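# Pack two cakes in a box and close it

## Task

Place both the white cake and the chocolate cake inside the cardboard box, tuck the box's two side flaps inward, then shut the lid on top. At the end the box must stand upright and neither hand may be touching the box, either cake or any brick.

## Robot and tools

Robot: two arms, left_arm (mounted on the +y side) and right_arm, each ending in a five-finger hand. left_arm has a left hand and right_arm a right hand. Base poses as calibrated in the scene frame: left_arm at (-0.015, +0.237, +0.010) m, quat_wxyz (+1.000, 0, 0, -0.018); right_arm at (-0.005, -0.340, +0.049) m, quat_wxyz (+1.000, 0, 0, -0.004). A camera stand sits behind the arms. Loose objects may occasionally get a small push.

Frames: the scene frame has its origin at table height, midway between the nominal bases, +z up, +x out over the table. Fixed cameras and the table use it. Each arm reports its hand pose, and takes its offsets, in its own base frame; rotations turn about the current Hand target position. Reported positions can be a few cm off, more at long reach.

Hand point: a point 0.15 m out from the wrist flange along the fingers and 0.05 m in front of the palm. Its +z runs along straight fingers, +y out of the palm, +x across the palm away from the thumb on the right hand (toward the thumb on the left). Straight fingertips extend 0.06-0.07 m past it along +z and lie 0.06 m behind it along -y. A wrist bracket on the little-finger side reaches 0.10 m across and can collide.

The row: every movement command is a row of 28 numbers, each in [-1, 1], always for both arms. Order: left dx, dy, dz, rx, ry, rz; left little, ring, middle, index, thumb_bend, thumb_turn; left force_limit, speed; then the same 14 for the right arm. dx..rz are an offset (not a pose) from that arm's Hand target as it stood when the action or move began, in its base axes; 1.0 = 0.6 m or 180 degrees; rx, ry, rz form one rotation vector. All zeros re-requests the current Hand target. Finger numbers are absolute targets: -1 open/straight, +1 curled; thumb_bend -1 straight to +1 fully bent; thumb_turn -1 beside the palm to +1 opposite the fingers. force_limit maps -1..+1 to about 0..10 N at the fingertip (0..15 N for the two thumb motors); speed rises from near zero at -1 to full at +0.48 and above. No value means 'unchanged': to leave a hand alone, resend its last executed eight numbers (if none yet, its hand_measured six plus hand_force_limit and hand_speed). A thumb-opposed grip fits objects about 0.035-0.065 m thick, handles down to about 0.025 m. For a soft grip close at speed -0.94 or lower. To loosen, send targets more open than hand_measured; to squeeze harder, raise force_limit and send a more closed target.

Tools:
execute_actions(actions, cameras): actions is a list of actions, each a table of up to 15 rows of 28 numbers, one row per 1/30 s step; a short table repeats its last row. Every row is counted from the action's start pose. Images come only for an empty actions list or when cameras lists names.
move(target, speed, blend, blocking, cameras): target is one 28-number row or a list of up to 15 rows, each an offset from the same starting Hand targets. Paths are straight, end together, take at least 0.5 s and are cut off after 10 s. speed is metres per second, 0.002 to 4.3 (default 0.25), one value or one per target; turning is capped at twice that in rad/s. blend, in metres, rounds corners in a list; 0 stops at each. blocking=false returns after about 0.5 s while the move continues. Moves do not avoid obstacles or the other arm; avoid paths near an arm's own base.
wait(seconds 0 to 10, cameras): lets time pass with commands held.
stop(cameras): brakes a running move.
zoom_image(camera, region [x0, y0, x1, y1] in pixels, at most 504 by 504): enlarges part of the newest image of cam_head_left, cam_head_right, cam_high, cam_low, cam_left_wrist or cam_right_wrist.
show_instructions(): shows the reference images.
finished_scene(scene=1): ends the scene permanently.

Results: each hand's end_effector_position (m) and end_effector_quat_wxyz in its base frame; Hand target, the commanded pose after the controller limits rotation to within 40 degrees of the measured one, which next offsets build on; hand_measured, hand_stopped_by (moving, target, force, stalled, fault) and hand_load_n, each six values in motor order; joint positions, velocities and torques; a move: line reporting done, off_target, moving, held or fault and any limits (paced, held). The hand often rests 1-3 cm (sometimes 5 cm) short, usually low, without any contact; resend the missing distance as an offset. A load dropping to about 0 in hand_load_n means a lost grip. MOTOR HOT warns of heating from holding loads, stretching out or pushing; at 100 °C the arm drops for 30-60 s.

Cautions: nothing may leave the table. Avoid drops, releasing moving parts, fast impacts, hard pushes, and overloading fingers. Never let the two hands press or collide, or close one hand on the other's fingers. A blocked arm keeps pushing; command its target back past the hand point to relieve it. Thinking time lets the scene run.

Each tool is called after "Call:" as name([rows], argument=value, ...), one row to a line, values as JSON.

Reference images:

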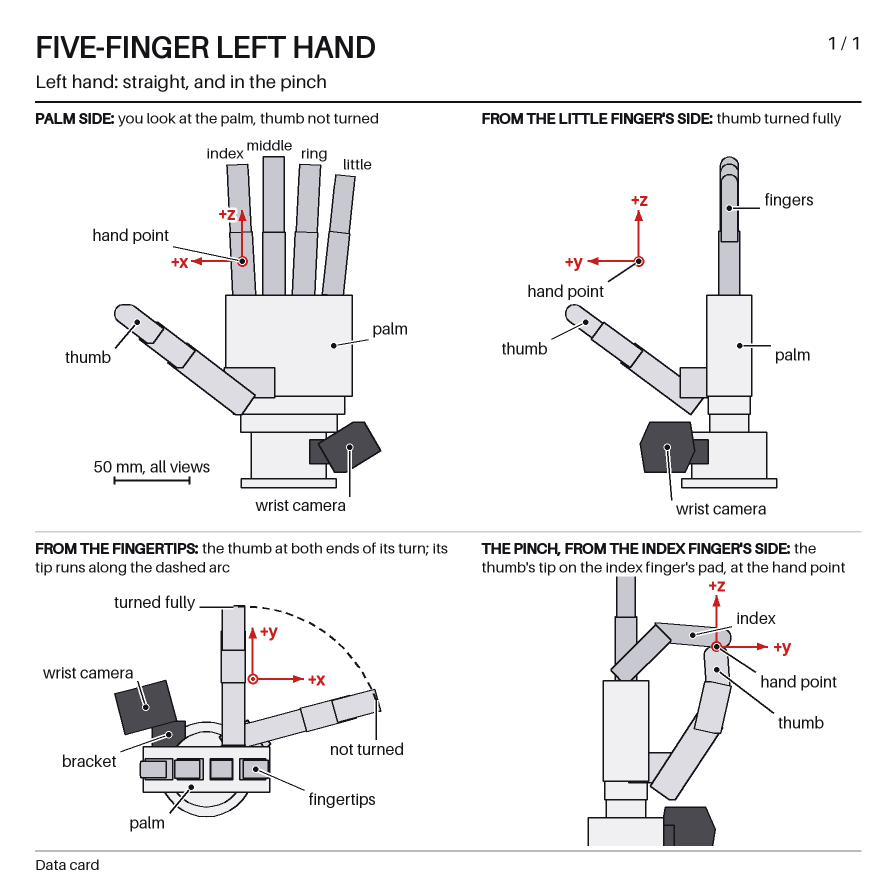

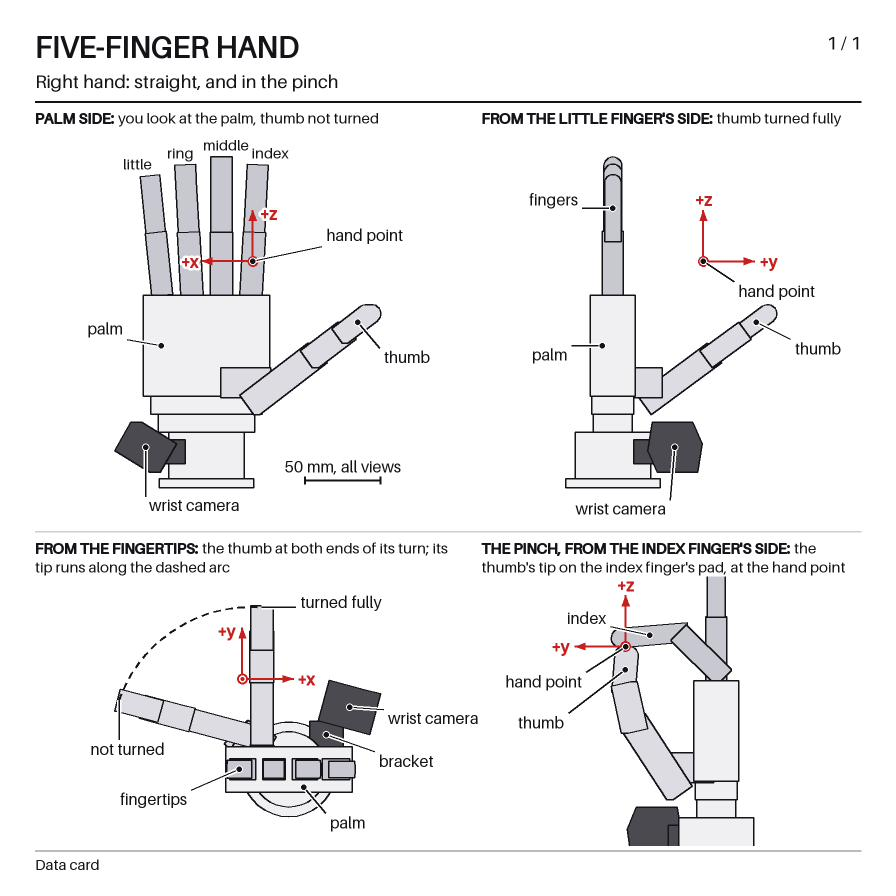

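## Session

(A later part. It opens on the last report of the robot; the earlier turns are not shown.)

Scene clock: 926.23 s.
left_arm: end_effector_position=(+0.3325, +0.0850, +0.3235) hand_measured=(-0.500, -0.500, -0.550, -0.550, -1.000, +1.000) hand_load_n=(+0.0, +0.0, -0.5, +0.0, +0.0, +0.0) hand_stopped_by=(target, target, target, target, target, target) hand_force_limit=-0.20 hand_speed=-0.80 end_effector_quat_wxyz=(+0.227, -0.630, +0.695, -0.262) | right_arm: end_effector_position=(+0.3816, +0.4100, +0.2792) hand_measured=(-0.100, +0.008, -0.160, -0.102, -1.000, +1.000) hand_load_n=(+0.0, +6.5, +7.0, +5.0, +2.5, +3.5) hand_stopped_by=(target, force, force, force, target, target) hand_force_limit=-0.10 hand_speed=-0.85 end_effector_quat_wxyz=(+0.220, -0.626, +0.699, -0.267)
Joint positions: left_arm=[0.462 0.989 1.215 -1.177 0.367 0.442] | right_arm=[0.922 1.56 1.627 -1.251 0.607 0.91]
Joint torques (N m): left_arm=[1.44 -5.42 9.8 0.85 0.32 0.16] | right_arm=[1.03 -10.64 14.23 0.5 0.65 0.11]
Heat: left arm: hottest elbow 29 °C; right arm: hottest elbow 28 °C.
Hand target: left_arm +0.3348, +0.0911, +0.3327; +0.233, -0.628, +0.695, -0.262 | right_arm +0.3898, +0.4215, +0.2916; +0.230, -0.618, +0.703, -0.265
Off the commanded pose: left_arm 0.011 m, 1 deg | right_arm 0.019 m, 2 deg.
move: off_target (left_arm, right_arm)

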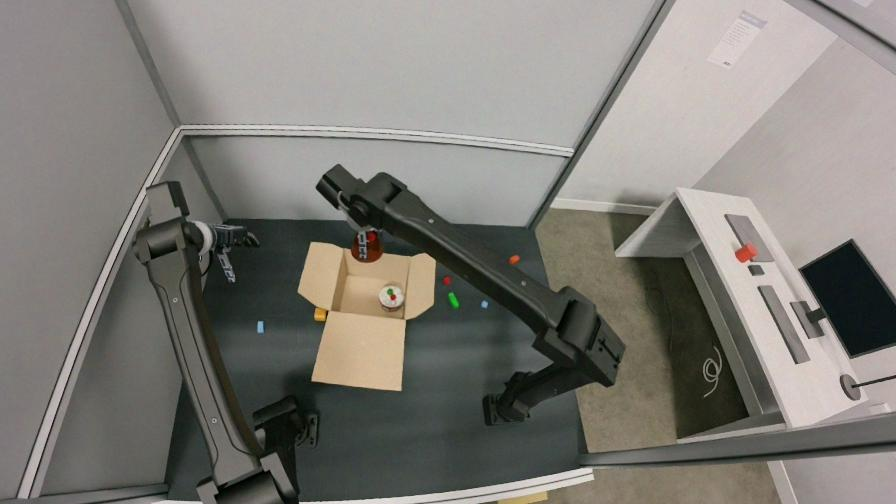

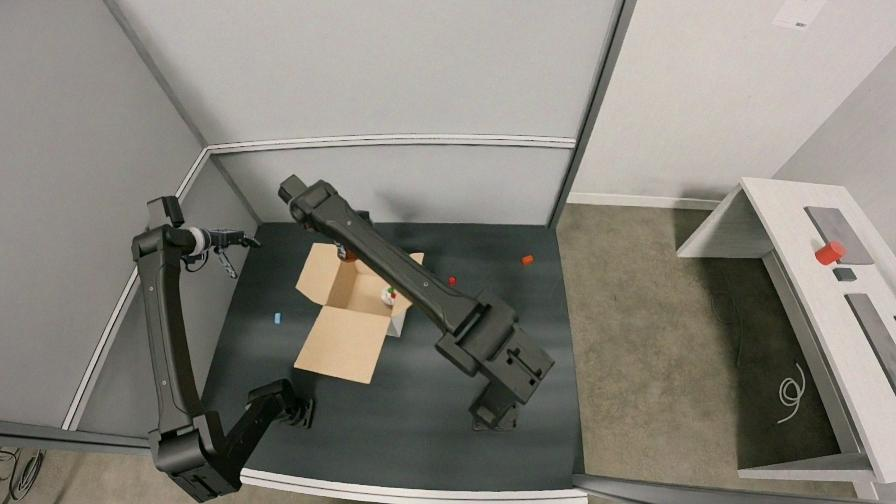

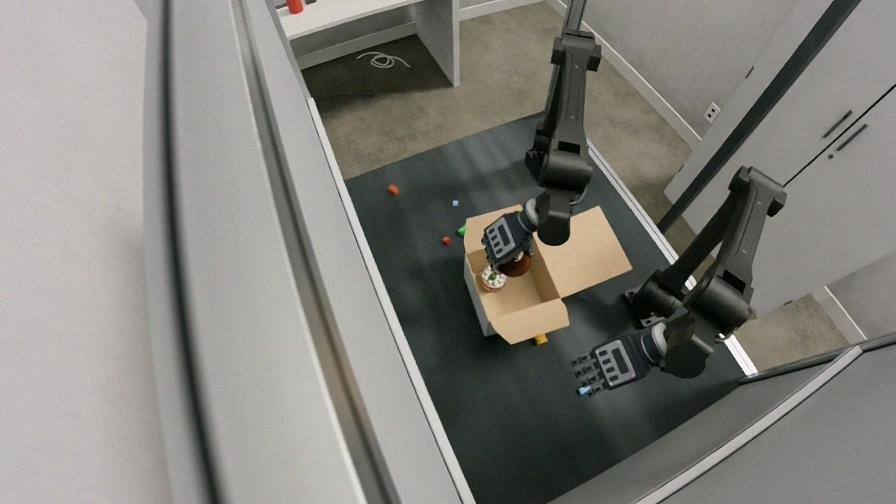

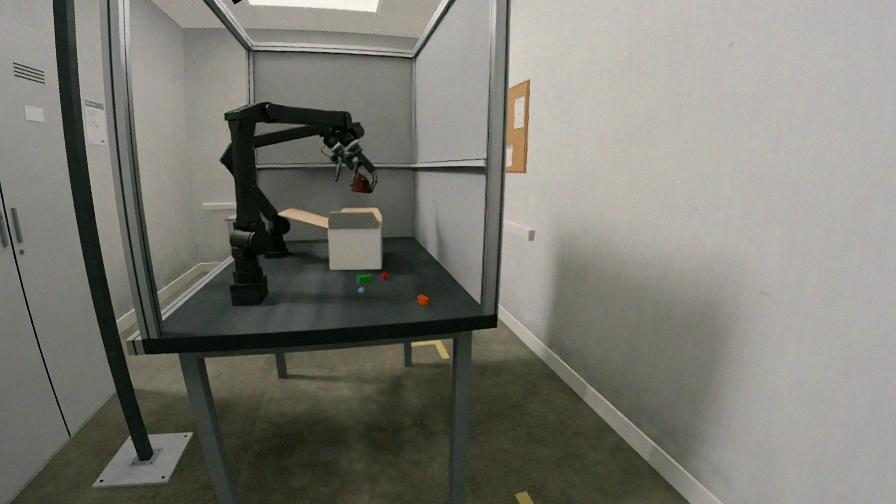

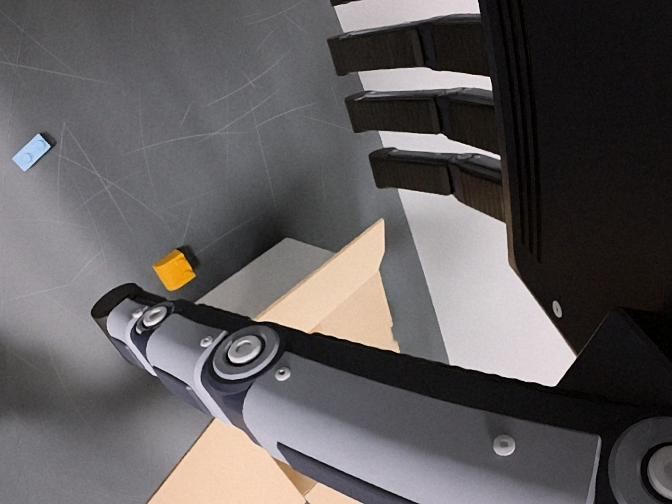

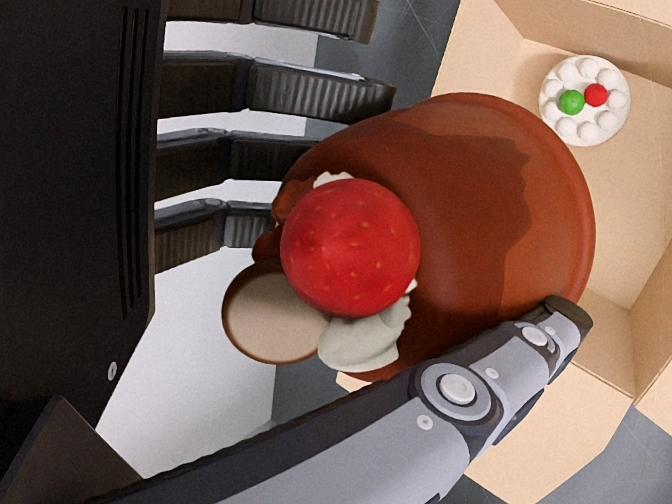

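Call:
move([
  [0,0,0,0,0,0,-0.5,-0.5,-0.55,-0.55,-1,1,-0.2,-0.8, -0.01,0.065,0.0,0,0,0,-0.1,0.15,0.2,0.2,-1,1,-0.1,-0.85],
  [0,0,0,0,0,0,-0.5,-0.5,-0.55,-0.55,-1,1,-0.2,-0.8, -0.01,0.065,-0.12,0,0,0,-0.1,0.15,0.2,0.2,-1,1,-0.1,-0.85],
], speed=0.1, cameras=["cam_head_left","cam_right_wrist","cam_high"])

Call:
zoom_image(camera="cam_head_left", region=[290, 190, 450, 360])

Call:
zoom_image(camera="cam_high", region=[430, 150, 630, 370])

Scene clock: 947.57 s.
left_arm: end_effector_position=(+0.3325, +0.0850, +0.3235) hand_measured=(-0.500, -0.500, -0.550, -0.550, -1.000, +1.000) hand_load_n=(+0.0, +0.0, +0.0, +0.0, +0.0, +0.0) hand_stopped_by=(target, target, target, target, target, target) hand_force_limit=-0.20 hand_speed=-0.80 end_effector_quat_wxyz=(+0.227, -0.630, +0.695, -0.262) | right_arm: end_effector_position=(+0.3802, +0.4540, +0.2291) hand_measured=(-0.100, +0.008, -0.160, -0.102, -1.000, +1.000) hand_load_n=(+0.0, +6.0, +7.0, +5.0, +2.5, +3.5) hand_stopped_by=(target, force, force, force, target, target) hand_force_limit=-0.10 hand_speed=-0.85 end_effector_quat_wxyz=(+0.229, -0.622, +0.700, -0.265)
Joint positions: left_arm=[0.462 0.989 1.215 -1.177 0.367 0.442] | right_arm=[0.975 1.644 1.595 -1.151 0.628 0.973]
Joint torques (N m): left_arm=[1.49 -5.36 9.57 0.9 0.28 0.13] | right_arm=[1.08 -11.93 9.72 1.69 0.65 0.1]
Heat: left arm: hottest elbow 29 °C; right arm: hottest elbow 29 °C.
Hand target: left_arm +0.3348, +0.0911, +0.3327; +0.233, -0.628, +0.695, -0.262 | right_arm +0.3840, +0.4605, +0.2195; +0.230, -0.618, +0.703, -0.265
Off the commanded pose: left_arm 0.011 m, 1 deg | right_arm 0.012 m, 1 deg.
move: off_target (left_arm, right_arm)
Images, in order (width x height): cam_head_left 896x504, cam_high 896x504, cam_right_wrist 672x504.

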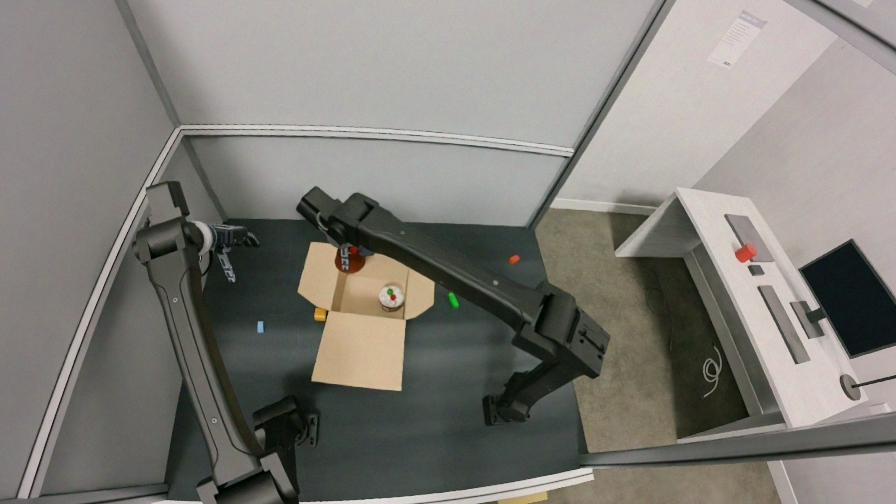

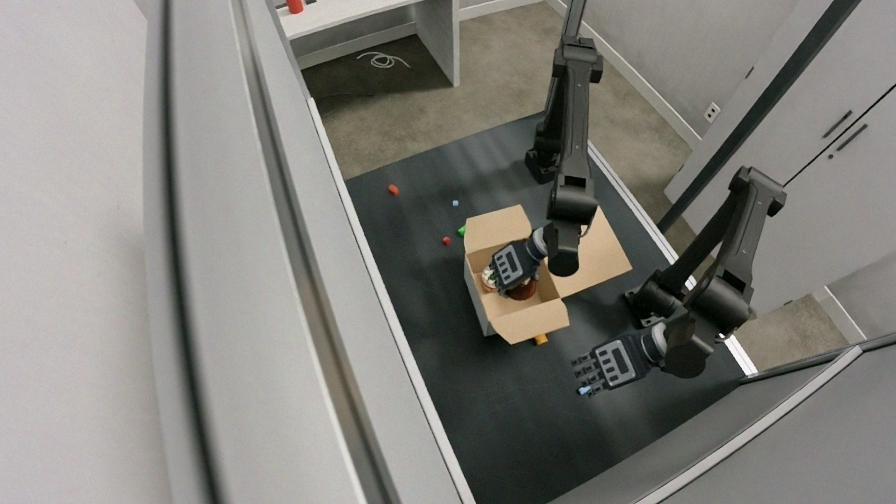

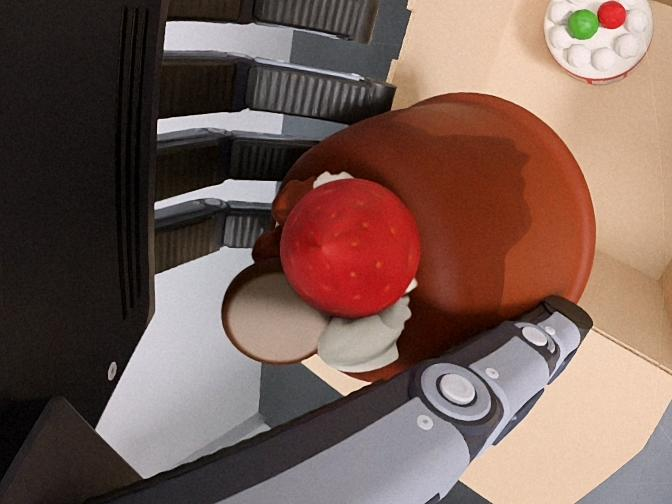

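Scaled by 2.965.

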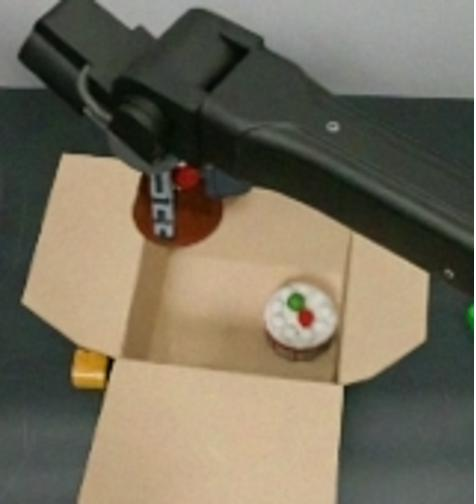

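Scaled by 2.291.

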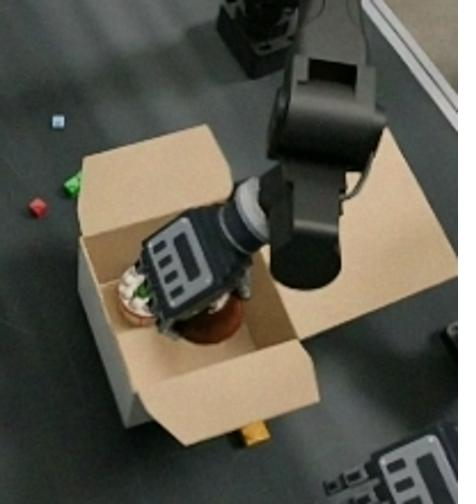

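Call:
move([
  [0,0,0,0,0,0,-0.5,-0.5,-0.55,-0.55,-1,1,-0.2,-0.8, -0.012,-0.012,-0.05,0,0,0,-0.1,0.15,0.2,0.2,-1,1,-0.1,-0.85],
  [0,0,0,0,0,0,-0.5,-0.5,-0.55,-0.55,-1,1,-0.2,-0.8, -0.012,-0.012,-0.2,0,0,0,-0.1,0.15,0.2,0.2,-1,1,-0.1,-0.85],
], speed=0.08, cameras=["cam_head_left","cam_right_wrist","cam_high","cam_low"])

Call:
zoom_image(camera="cam_head_left", region=[290, 190, 450, 360])

Call:
zoom_image(camera="cam_high", region=[430, 150, 630, 370])

Scene clock: 960.50 s.
left_arm: end_effector_position=(+0.3325, +0.0850, +0.3235) hand_measured=(-0.500, -0.500, -0.550, -0.550, -1.000, +1.000) hand_load_n=(+0.0, +0.0, +0.0, +0.0, +0.0, +0.5) hand_stopped_by=(target, target, target, target, target, target) hand_force_limit=-0.20 hand_speed=-0.80 end_effector_quat_wxyz=(+0.227, -0.630, +0.695, -0.262) | right_arm: end_effector_position=(+0.3756, +0.4470, +0.1094) hand_measured=(-0.100, +0.008, -0.160, -0.102, -1.000, +1.000) hand_load_n=(+0.0, +6.0, +7.0, +5.0, +2.5, +3.5) hand_stopped_by=(target, force, force, force, target, target) hand_force_limit=-0.10 hand_speed=-0.85 end_effector_quat_wxyz=(+0.229, -0.621, +0.701, -0.265)
Joint positions: left_arm=[0.462 0.989 1.215 -1.177 0.367 0.442] | right_arm=[0.975 1.687 1.328 -0.844 0.628 0.976]
Joint torques (N m): left_arm=[1.38 -5.42 9.44 0.75 0.28 0.2] | right_arm=[1.55 -11.69 9.29 1.61 0.65 0.09]
Heat: left arm: hottest elbow 29 °C; right arm: hottest elbow 29 °C.
Hand target: left_arm +0.3348, +0.0911, +0.3327; +0.233, -0.628, +0.695, -0.262 | right_arm +0.3768, +0.4532, +0.0997; +0.230, -0.618, +0.703, -0.265
Off the commanded pose: left_arm 0.011 m, 1 deg | right_arm 0.012 m, 0 deg.
move: off_target (left_arm, right_arm)
Images, in order (width x height): cam_head_left 896x504, cam_high 896x504, cam_low 896x504, cam_right_wrist 672x504.

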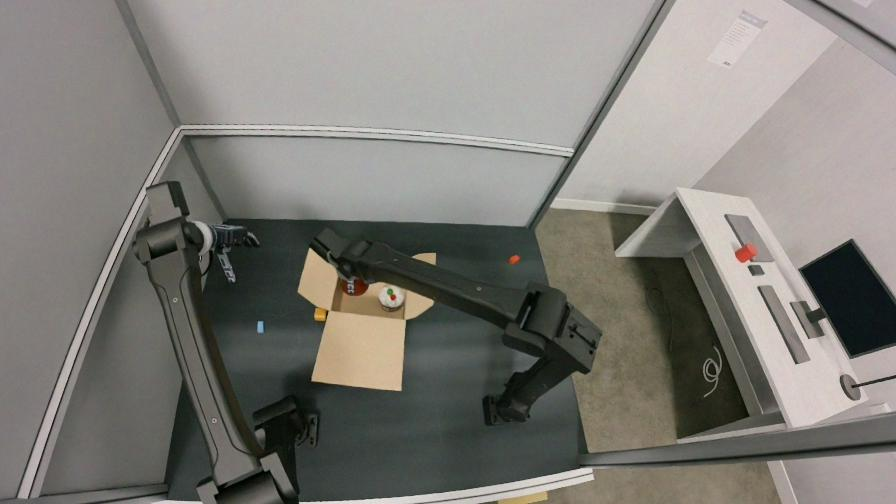

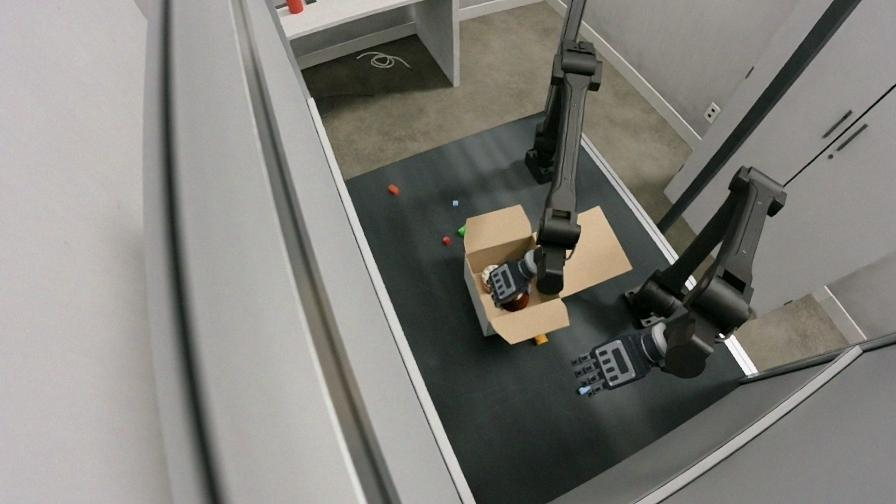

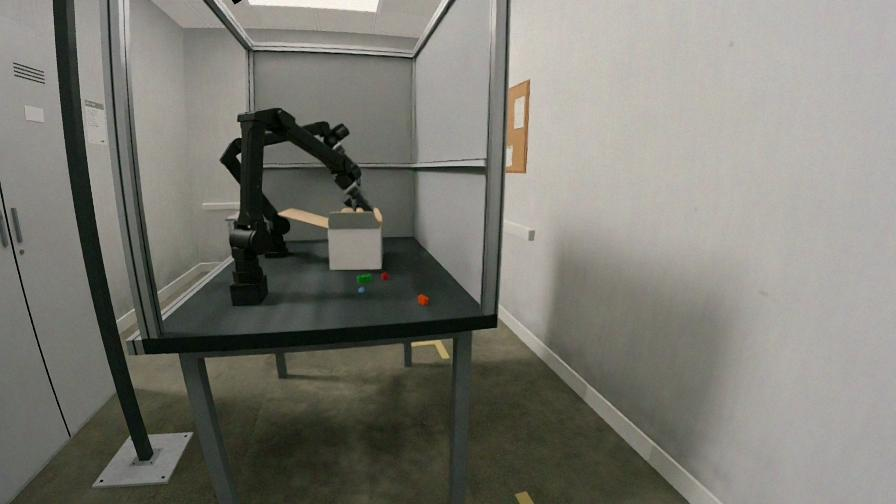

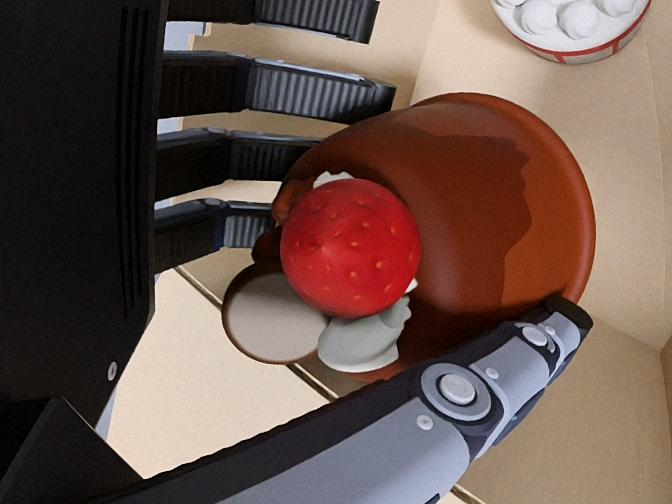

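Scaled by 2.965.

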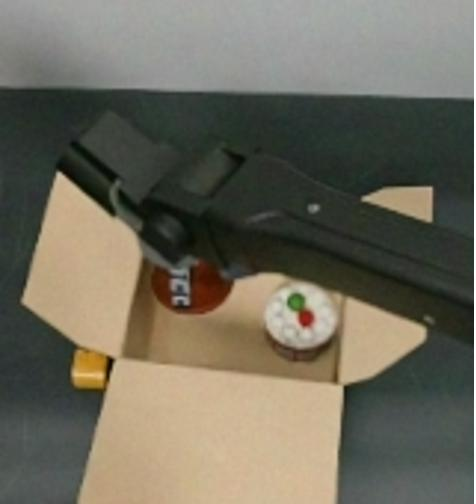

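Scaled by 2.291.

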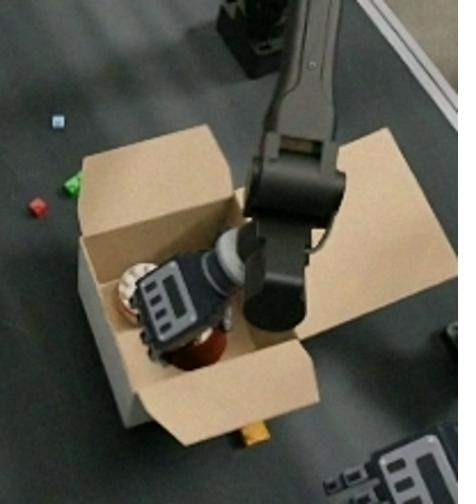

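Call:
move(target=[0,0,0,0,0,0,-0.5,-0.5,-0.55,-0.55,-1,1,-0.2,-0.8, 0.003,-0.01,-0.14,0,0,0,-0.1,0.15,0.2,0.2,-1,1,-0.1,-0.85], speed=0.07, cameras=["cam_head_left","cam_right_wrist","cam_high","cam_low"])

Call:
zoom_image(camera="cam_high", region=[430, 150, 630, 370])

Call:
zoom_image(camera="cam_low", region=[220, 90, 420, 300])

Scene clock: 971.47 s.
left_arm: end_effector_position=(+0.3325, +0.0850, +0.3235) hand_measured=(-0.500, -0.500, -0.550, -0.550, -1.000, +1.000) hand_load_n=(+0.0, +0.0, +0.0, +0.0, +0.0, +0.0) hand_stopped_by=(target, target, target, target, target, target) hand_force_limit=-0.20 hand_speed=-0.80 end_effector_quat_wxyz=(+0.227, -0.630, +0.695, -0.262) | right_arm: end_effector_position=(+0.3752, +0.4463, +0.0265) hand_measured=(-0.100, +0.008, -0.160, -0.102, -1.000, +1.000) hand_load_n=(+0.0, +6.5, +7.0, +5.0, +3.0, +3.0) hand_stopped_by=(target, force, force, force, target, target) hand_force_limit=-0.10 hand_speed=-0.85 end_effector_quat_wxyz=(+0.232, -0.619, +0.702, -0.264)
Joint positions: left_arm=[0.462 0.989 1.215 -1.177 0.367 0.442] | right_arm=[0.975 1.778 1.209 -0.625 0.628 0.976]
Joint torques (N m): left_arm=[1.61 -4.42 9.54 0.99 0.28 0.19] | right_arm=[0.62 -12.4 8.44 1.68 0.52 -0.01]
Heat: left arm: hottest elbow 29 °C; right arm: hottest elbow 29 °C.
Hand target: left_arm +0.3348, +0.0911, +0.3327; +0.233, -0.628, +0.695, -0.262 | right_arm +0.3786, +0.4472, +0.0157; +0.230, -0.618, +0.703, -0.265
Off the commanded pose: left_arm 0.011 m, 1 deg | right_arm 0.011 m, 0 deg.
move: off_target (left_arm, right_arm)
Images, in order (width x height): cam_head_left 896x504, cam_high 896x504, cam_low 896x504, cam_right_wrist 672x504.

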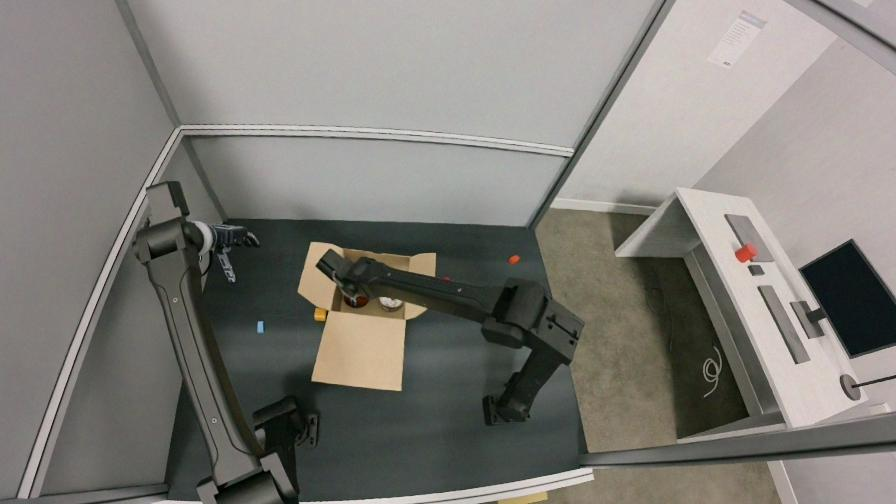

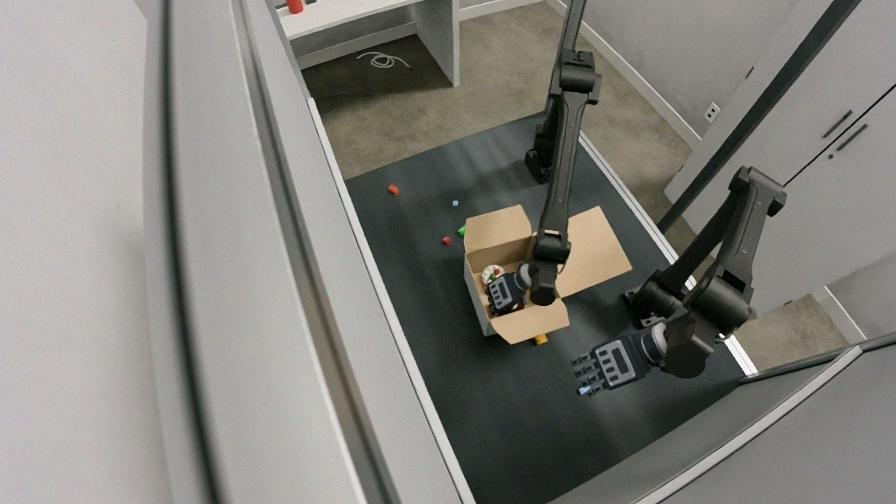

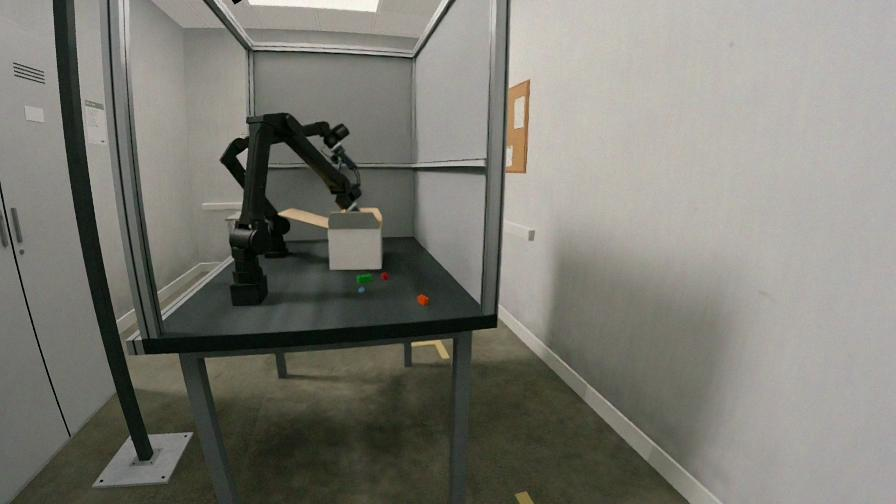

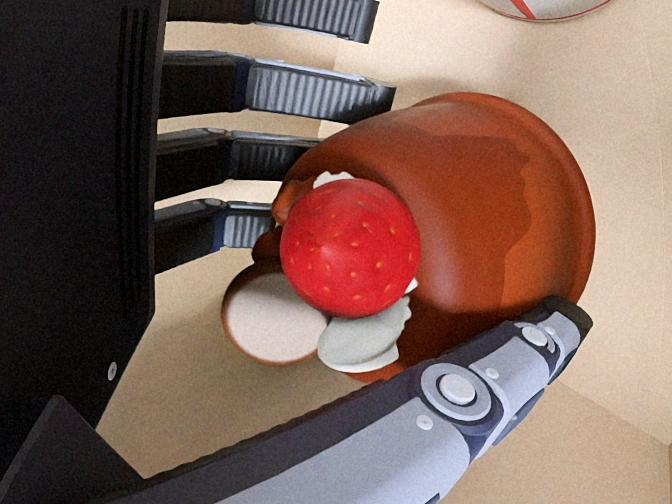

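Scaled by 2.291.

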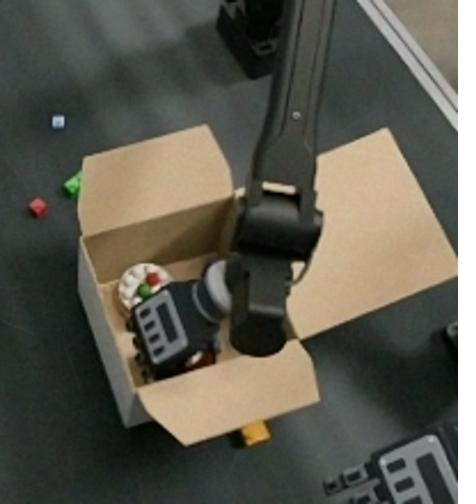

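Scaled by 2.400.

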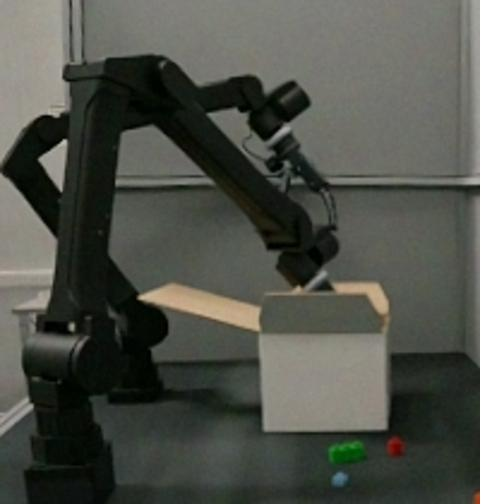

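Call:
move(target=[0,0,0,0,0,0,-0.5,-0.5,-0.55,-0.55,-1,1,-0.2,-0.8, 0.0,0.0,-0.045,0,0,0,-0.1,0.15,0.2,0.2,-1,1,-0.1,-0.85], speed=0.05, cameras=["cam_right_wrist"])

Scene clock: 976.43 s.
left_arm: end_effector_position=(+0.3325, +0.0850, +0.3235) hand_measured=(-0.500, -0.500, -0.550, -0.550, -1.000, +1.000) hand_load_n=(+0.0, +0.0, +0.0, +0.0, +0.0, +0.0) hand_stopped_by=(target, target, target, target, target, target) hand_force_limit=-0.20 hand_speed=-0.80 end_effector_quat_wxyz=(+0.227, -0.630, +0.695, -0.262) | right_arm: end_effector_position=(+0.3756, +0.4469, -0.0001) hand_measured=(-0.100, +0.008, -0.160, -0.102, -1.000, +1.000) hand_load_n=(+0.0, +6.5, +7.0, +5.0, +2.5, +3.5) hand_stopped_by=(target, force, force, force, target, target) hand_force_limit=-0.10 hand_speed=-0.85 end_effector_quat_wxyz=(+0.232, -0.619, +0.702, -0.264)
Joint positions: left_arm=[0.462 0.989 1.215 -1.177 0.367 0.442] | right_arm=[0.975 1.82 1.186 -0.56 0.628 0.976]
Joint torques (N m): left_arm=[1.61 -5.71 9.57 0.69 0.34 0.23] | right_arm=[0.26 -12.22 8.13 1.76 0.53 -0.01]
Heat: left arm: hottest elbow 29 °C; right arm: hottest elbow 29 °C.
Hand target: left_arm +0.3348, +0.0911, +0.3327; +0.233, -0.628, +0.695, -0.262 | right_arm +0.3786, +0.4472, -0.0114; +0.230, -0.618, +0.703, -0.265
Off the commanded pose: left_arm 0.011 m, 1 deg | right_arm 0.012 m, 0 deg.
move: off_target (left_arm, right_arm)
Images, in order (width x height): cam_right_wrist 672x504.

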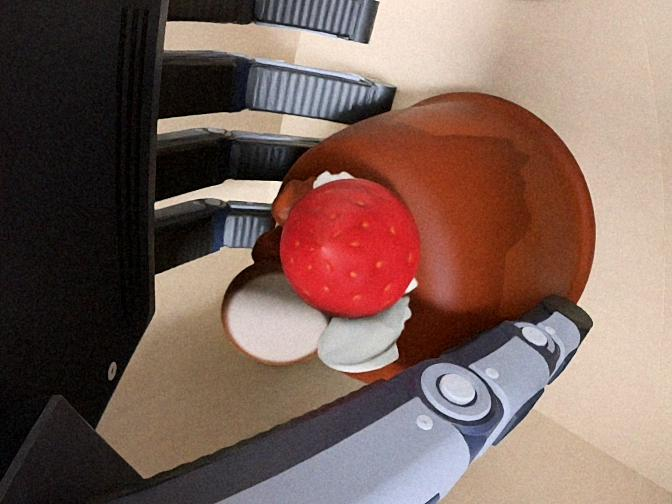

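Call:
move(target=[0,0,0,0,0,0,-0.5,-0.5,-0.55,-0.55,-1,1,-0.2,-0.8, 0.0,0.0,-0.025,0,0,0,-0.1,0.15,0.2,0.2,-1,1,-0.1,-0.85], speed=0.04, cameras=["cam_right_wrist"])

Scene clock: 981.10 s.
left_arm: end_effector_position=(+0.3325, +0.0850, +0.3235) hand_measured=(-0.500, -0.500, -0.550, -0.550, -1.000, +1.000) hand_load_n=(+0.0, +0.0, +0.0, +0.0, +0.0, +0.0) hand_stopped_by=(target, target, target, target, target, target) hand_force_limit=-0.20 hand_speed=-0.80 end_effector_quat_wxyz=(+0.227, -0.630, +0.695, -0.262) | right_arm: end_effector_position=(+0.3779, +0.4497, -0.0066) hand_measured=(-0.100, +0.008, -0.160, -0.102, -1.000, +1.000) hand_load_n=(+0.0, +6.0, +7.0, +5.0, +2.5, +3.5) hand_stopped_by=(target, force, force, force, target, target) hand_force_limit=-0.10 hand_speed=-0.85 end_effector_quat_wxyz=(+0.239, -0.617, +0.702, -0.264)
Joint positions: left_arm=[0.462 0.989 1.215 -1.177 0.367 0.442] | right_arm=[0.975 1.832 1.179 -0.526 0.63 0.976]
Joint torques (N m): left_arm=[1.73 -4.66 9.36 1.02 0.32 0.2] | right_arm=[0.26 -11.69 7.6 1.76 0.45 -0.02]
Heat: left arm: hottest elbow 29 °C; right arm: hottest elbow 29 °C.
Hand target: left_arm +0.3348, +0.0911, +0.3327; +0.233, -0.628, +0.695, -0.262 | right_arm +0.3785, +0.4471, -0.0264; +0.230, -0.618, +0.703, -0.266
Off the commanded pose: left_arm 0.011 m, 1 deg | right_arm 0.020 m, 1 deg.
move: off_target (left_arm, right_arm)
Images, in order (width x height): cam_right_wrist 672x504.

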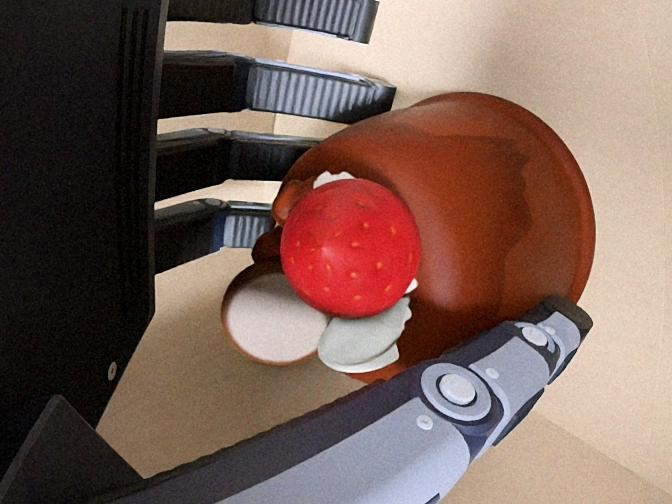

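Call:
move(target=[0,0,0,0,0,0,-0.5,-0.5,-0.55,-0.55,-1,1,-0.2,-0.8, 0.0,0.0,0.016,0,0,0,-0.5,-0.5,-0.55,-0.55,-1,1,-0.1,-0.8], speed=0.04, cameras=["cam_right_wrist"])

Scene clock: 988.80 s.
left_arm: end_effector_position=(+0.3325, +0.0850, +0.3235) hand_measured=(-0.500, -0.500, -0.550, -0.550, -1.000, +1.000) hand_load_n=(-0.5, +0.0, +0.0, +0.0, +0.0, +0.0) hand_stopped_by=(target, target, target, target, target, target) hand_force_limit=-0.20 hand_speed=-0.80 end_effector_quat_wxyz=(+0.227, -0.630, +0.695, -0.262) | right_arm: end_effector_position=(+0.3779, +0.4498, -0.0068) hand_measured=(-0.500, -0.500, -0.550, -0.550, -1.000, +1.000) hand_load_n=(+0.0, +0.0, +0.0, +0.0, +0.0, +0.0) hand_stopped_by=(target, target, target, target, target, target) hand_force_limit=-0.10 hand_speed=-0.80 end_effector_quat_wxyz=(+0.239, -0.616, +0.702, -0.263)
Joint positions: left_arm=[0.462 0.989 1.215 -1.177 0.367 0.442] | right_arm=[0.975 1.833 1.179 -0.525 0.63 0.977]
Joint torques (N m): left_arm=[0.91 -5.95 9.7 0.9 0.28 0.22] | right_arm=[0.38 -12.92 8.2 0.81 0.49 0]
Heat: left arm: hottest elbow 29 °C; right arm: hottest elbow 28 °C.
Hand target: left_arm +0.3348, +0.0911, +0.3327; +0.233, -0.628, +0.695, -0.262 | right_arm +0.3786, +0.4472, -0.0168; +0.230, -0.618, +0.703, -0.265
Off the commanded pose: left_arm 0.011 m, 1 deg | right_arm 0.010 m, 1 deg.
move: off_target (left_arm)
Images, in order (width x height): cam_right_wrist 672x504.

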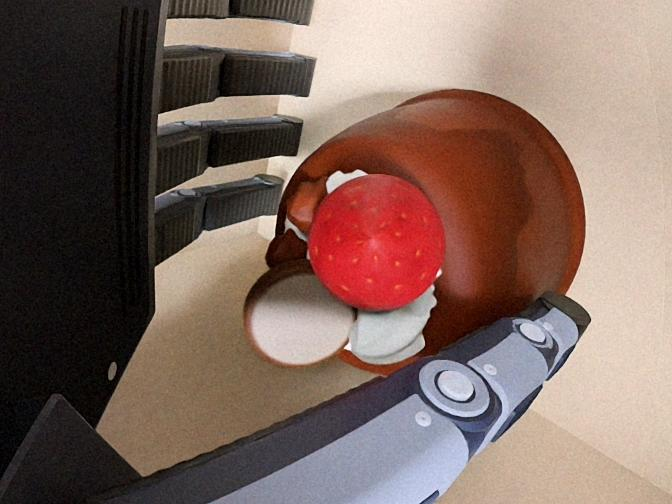

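Call:
move(target=[0,0,0,0,0,0,-0.5,-0.5,-0.55,-0.55,-1,1,-0.2,-0.8, 0.012,0.0,0.13,0,0,0,-0.5,-0.5,-0.55,-0.55,-1,1,-0.1,-0.8], speed=0.06, cameras=["cam_right_wrist"])

Scene clock: 994.63 s.
left_arm: end_effector_position=(+0.3325, +0.0850, +0.3235) hand_measured=(-0.500, -0.500, -0.550, -0.550, -1.000, +1.000) hand_load_n=(+0.0, +0.0, +0.0, +0.0, +0.0, +0.0) hand_stopped_by=(target, target, target, target, target, target) hand_force_limit=-0.20 hand_speed=-0.80 end_effector_quat_wxyz=(+0.227, -0.630, +0.695, -0.262) | right_arm: end_effector_position=(+0.3740, +0.4360, +0.0366) hand_measured=(-0.500, -0.500, -0.550, -0.550, -1.000, +1.000) hand_load_n=(+0.0, +0.0, +0.0, +0.0, +0.0, +0.0) hand_stopped_by=(target, target, target, target, target, target) hand_force_limit=-0.10 hand_speed=-0.80 end_effector_quat_wxyz=(+0.213, -0.623, +0.703, -0.270)
Joint positions: left_arm=[0.462 0.989 1.215 -1.177 0.367 0.442] | right_arm=[0.967 1.764 1.23 -0.701 0.629 0.977]
Joint torques (N m): left_arm=[1.38 -5.19 9.62 0.87 0.29 0.21] | right_arm=[0.32 -15.15 11.9 0.32 0.37 -0.15]
Heat: left arm: hottest elbow 29 °C; right arm: hottest elbow 28 °C.
Hand target: left_arm +0.3348, +0.0911, +0.3327; +0.233, -0.628, +0.695, -0.262 | right_arm +0.3857, +0.4473, +0.0612; +0.230, -0.618, +0.703, -0.265
Off the commanded pose: left_arm 0.011 m, 1 deg | right_arm 0.029 m, 2 deg.
move: off_target (left_arm, right_arm)
Images, in order (width x height): cam_right_wrist 672x504.

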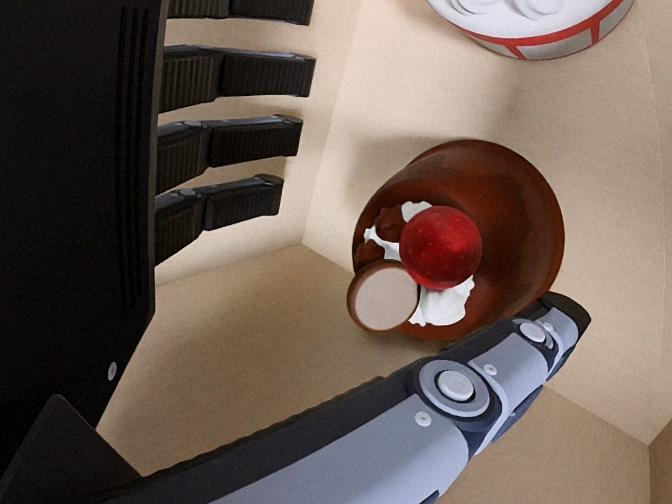

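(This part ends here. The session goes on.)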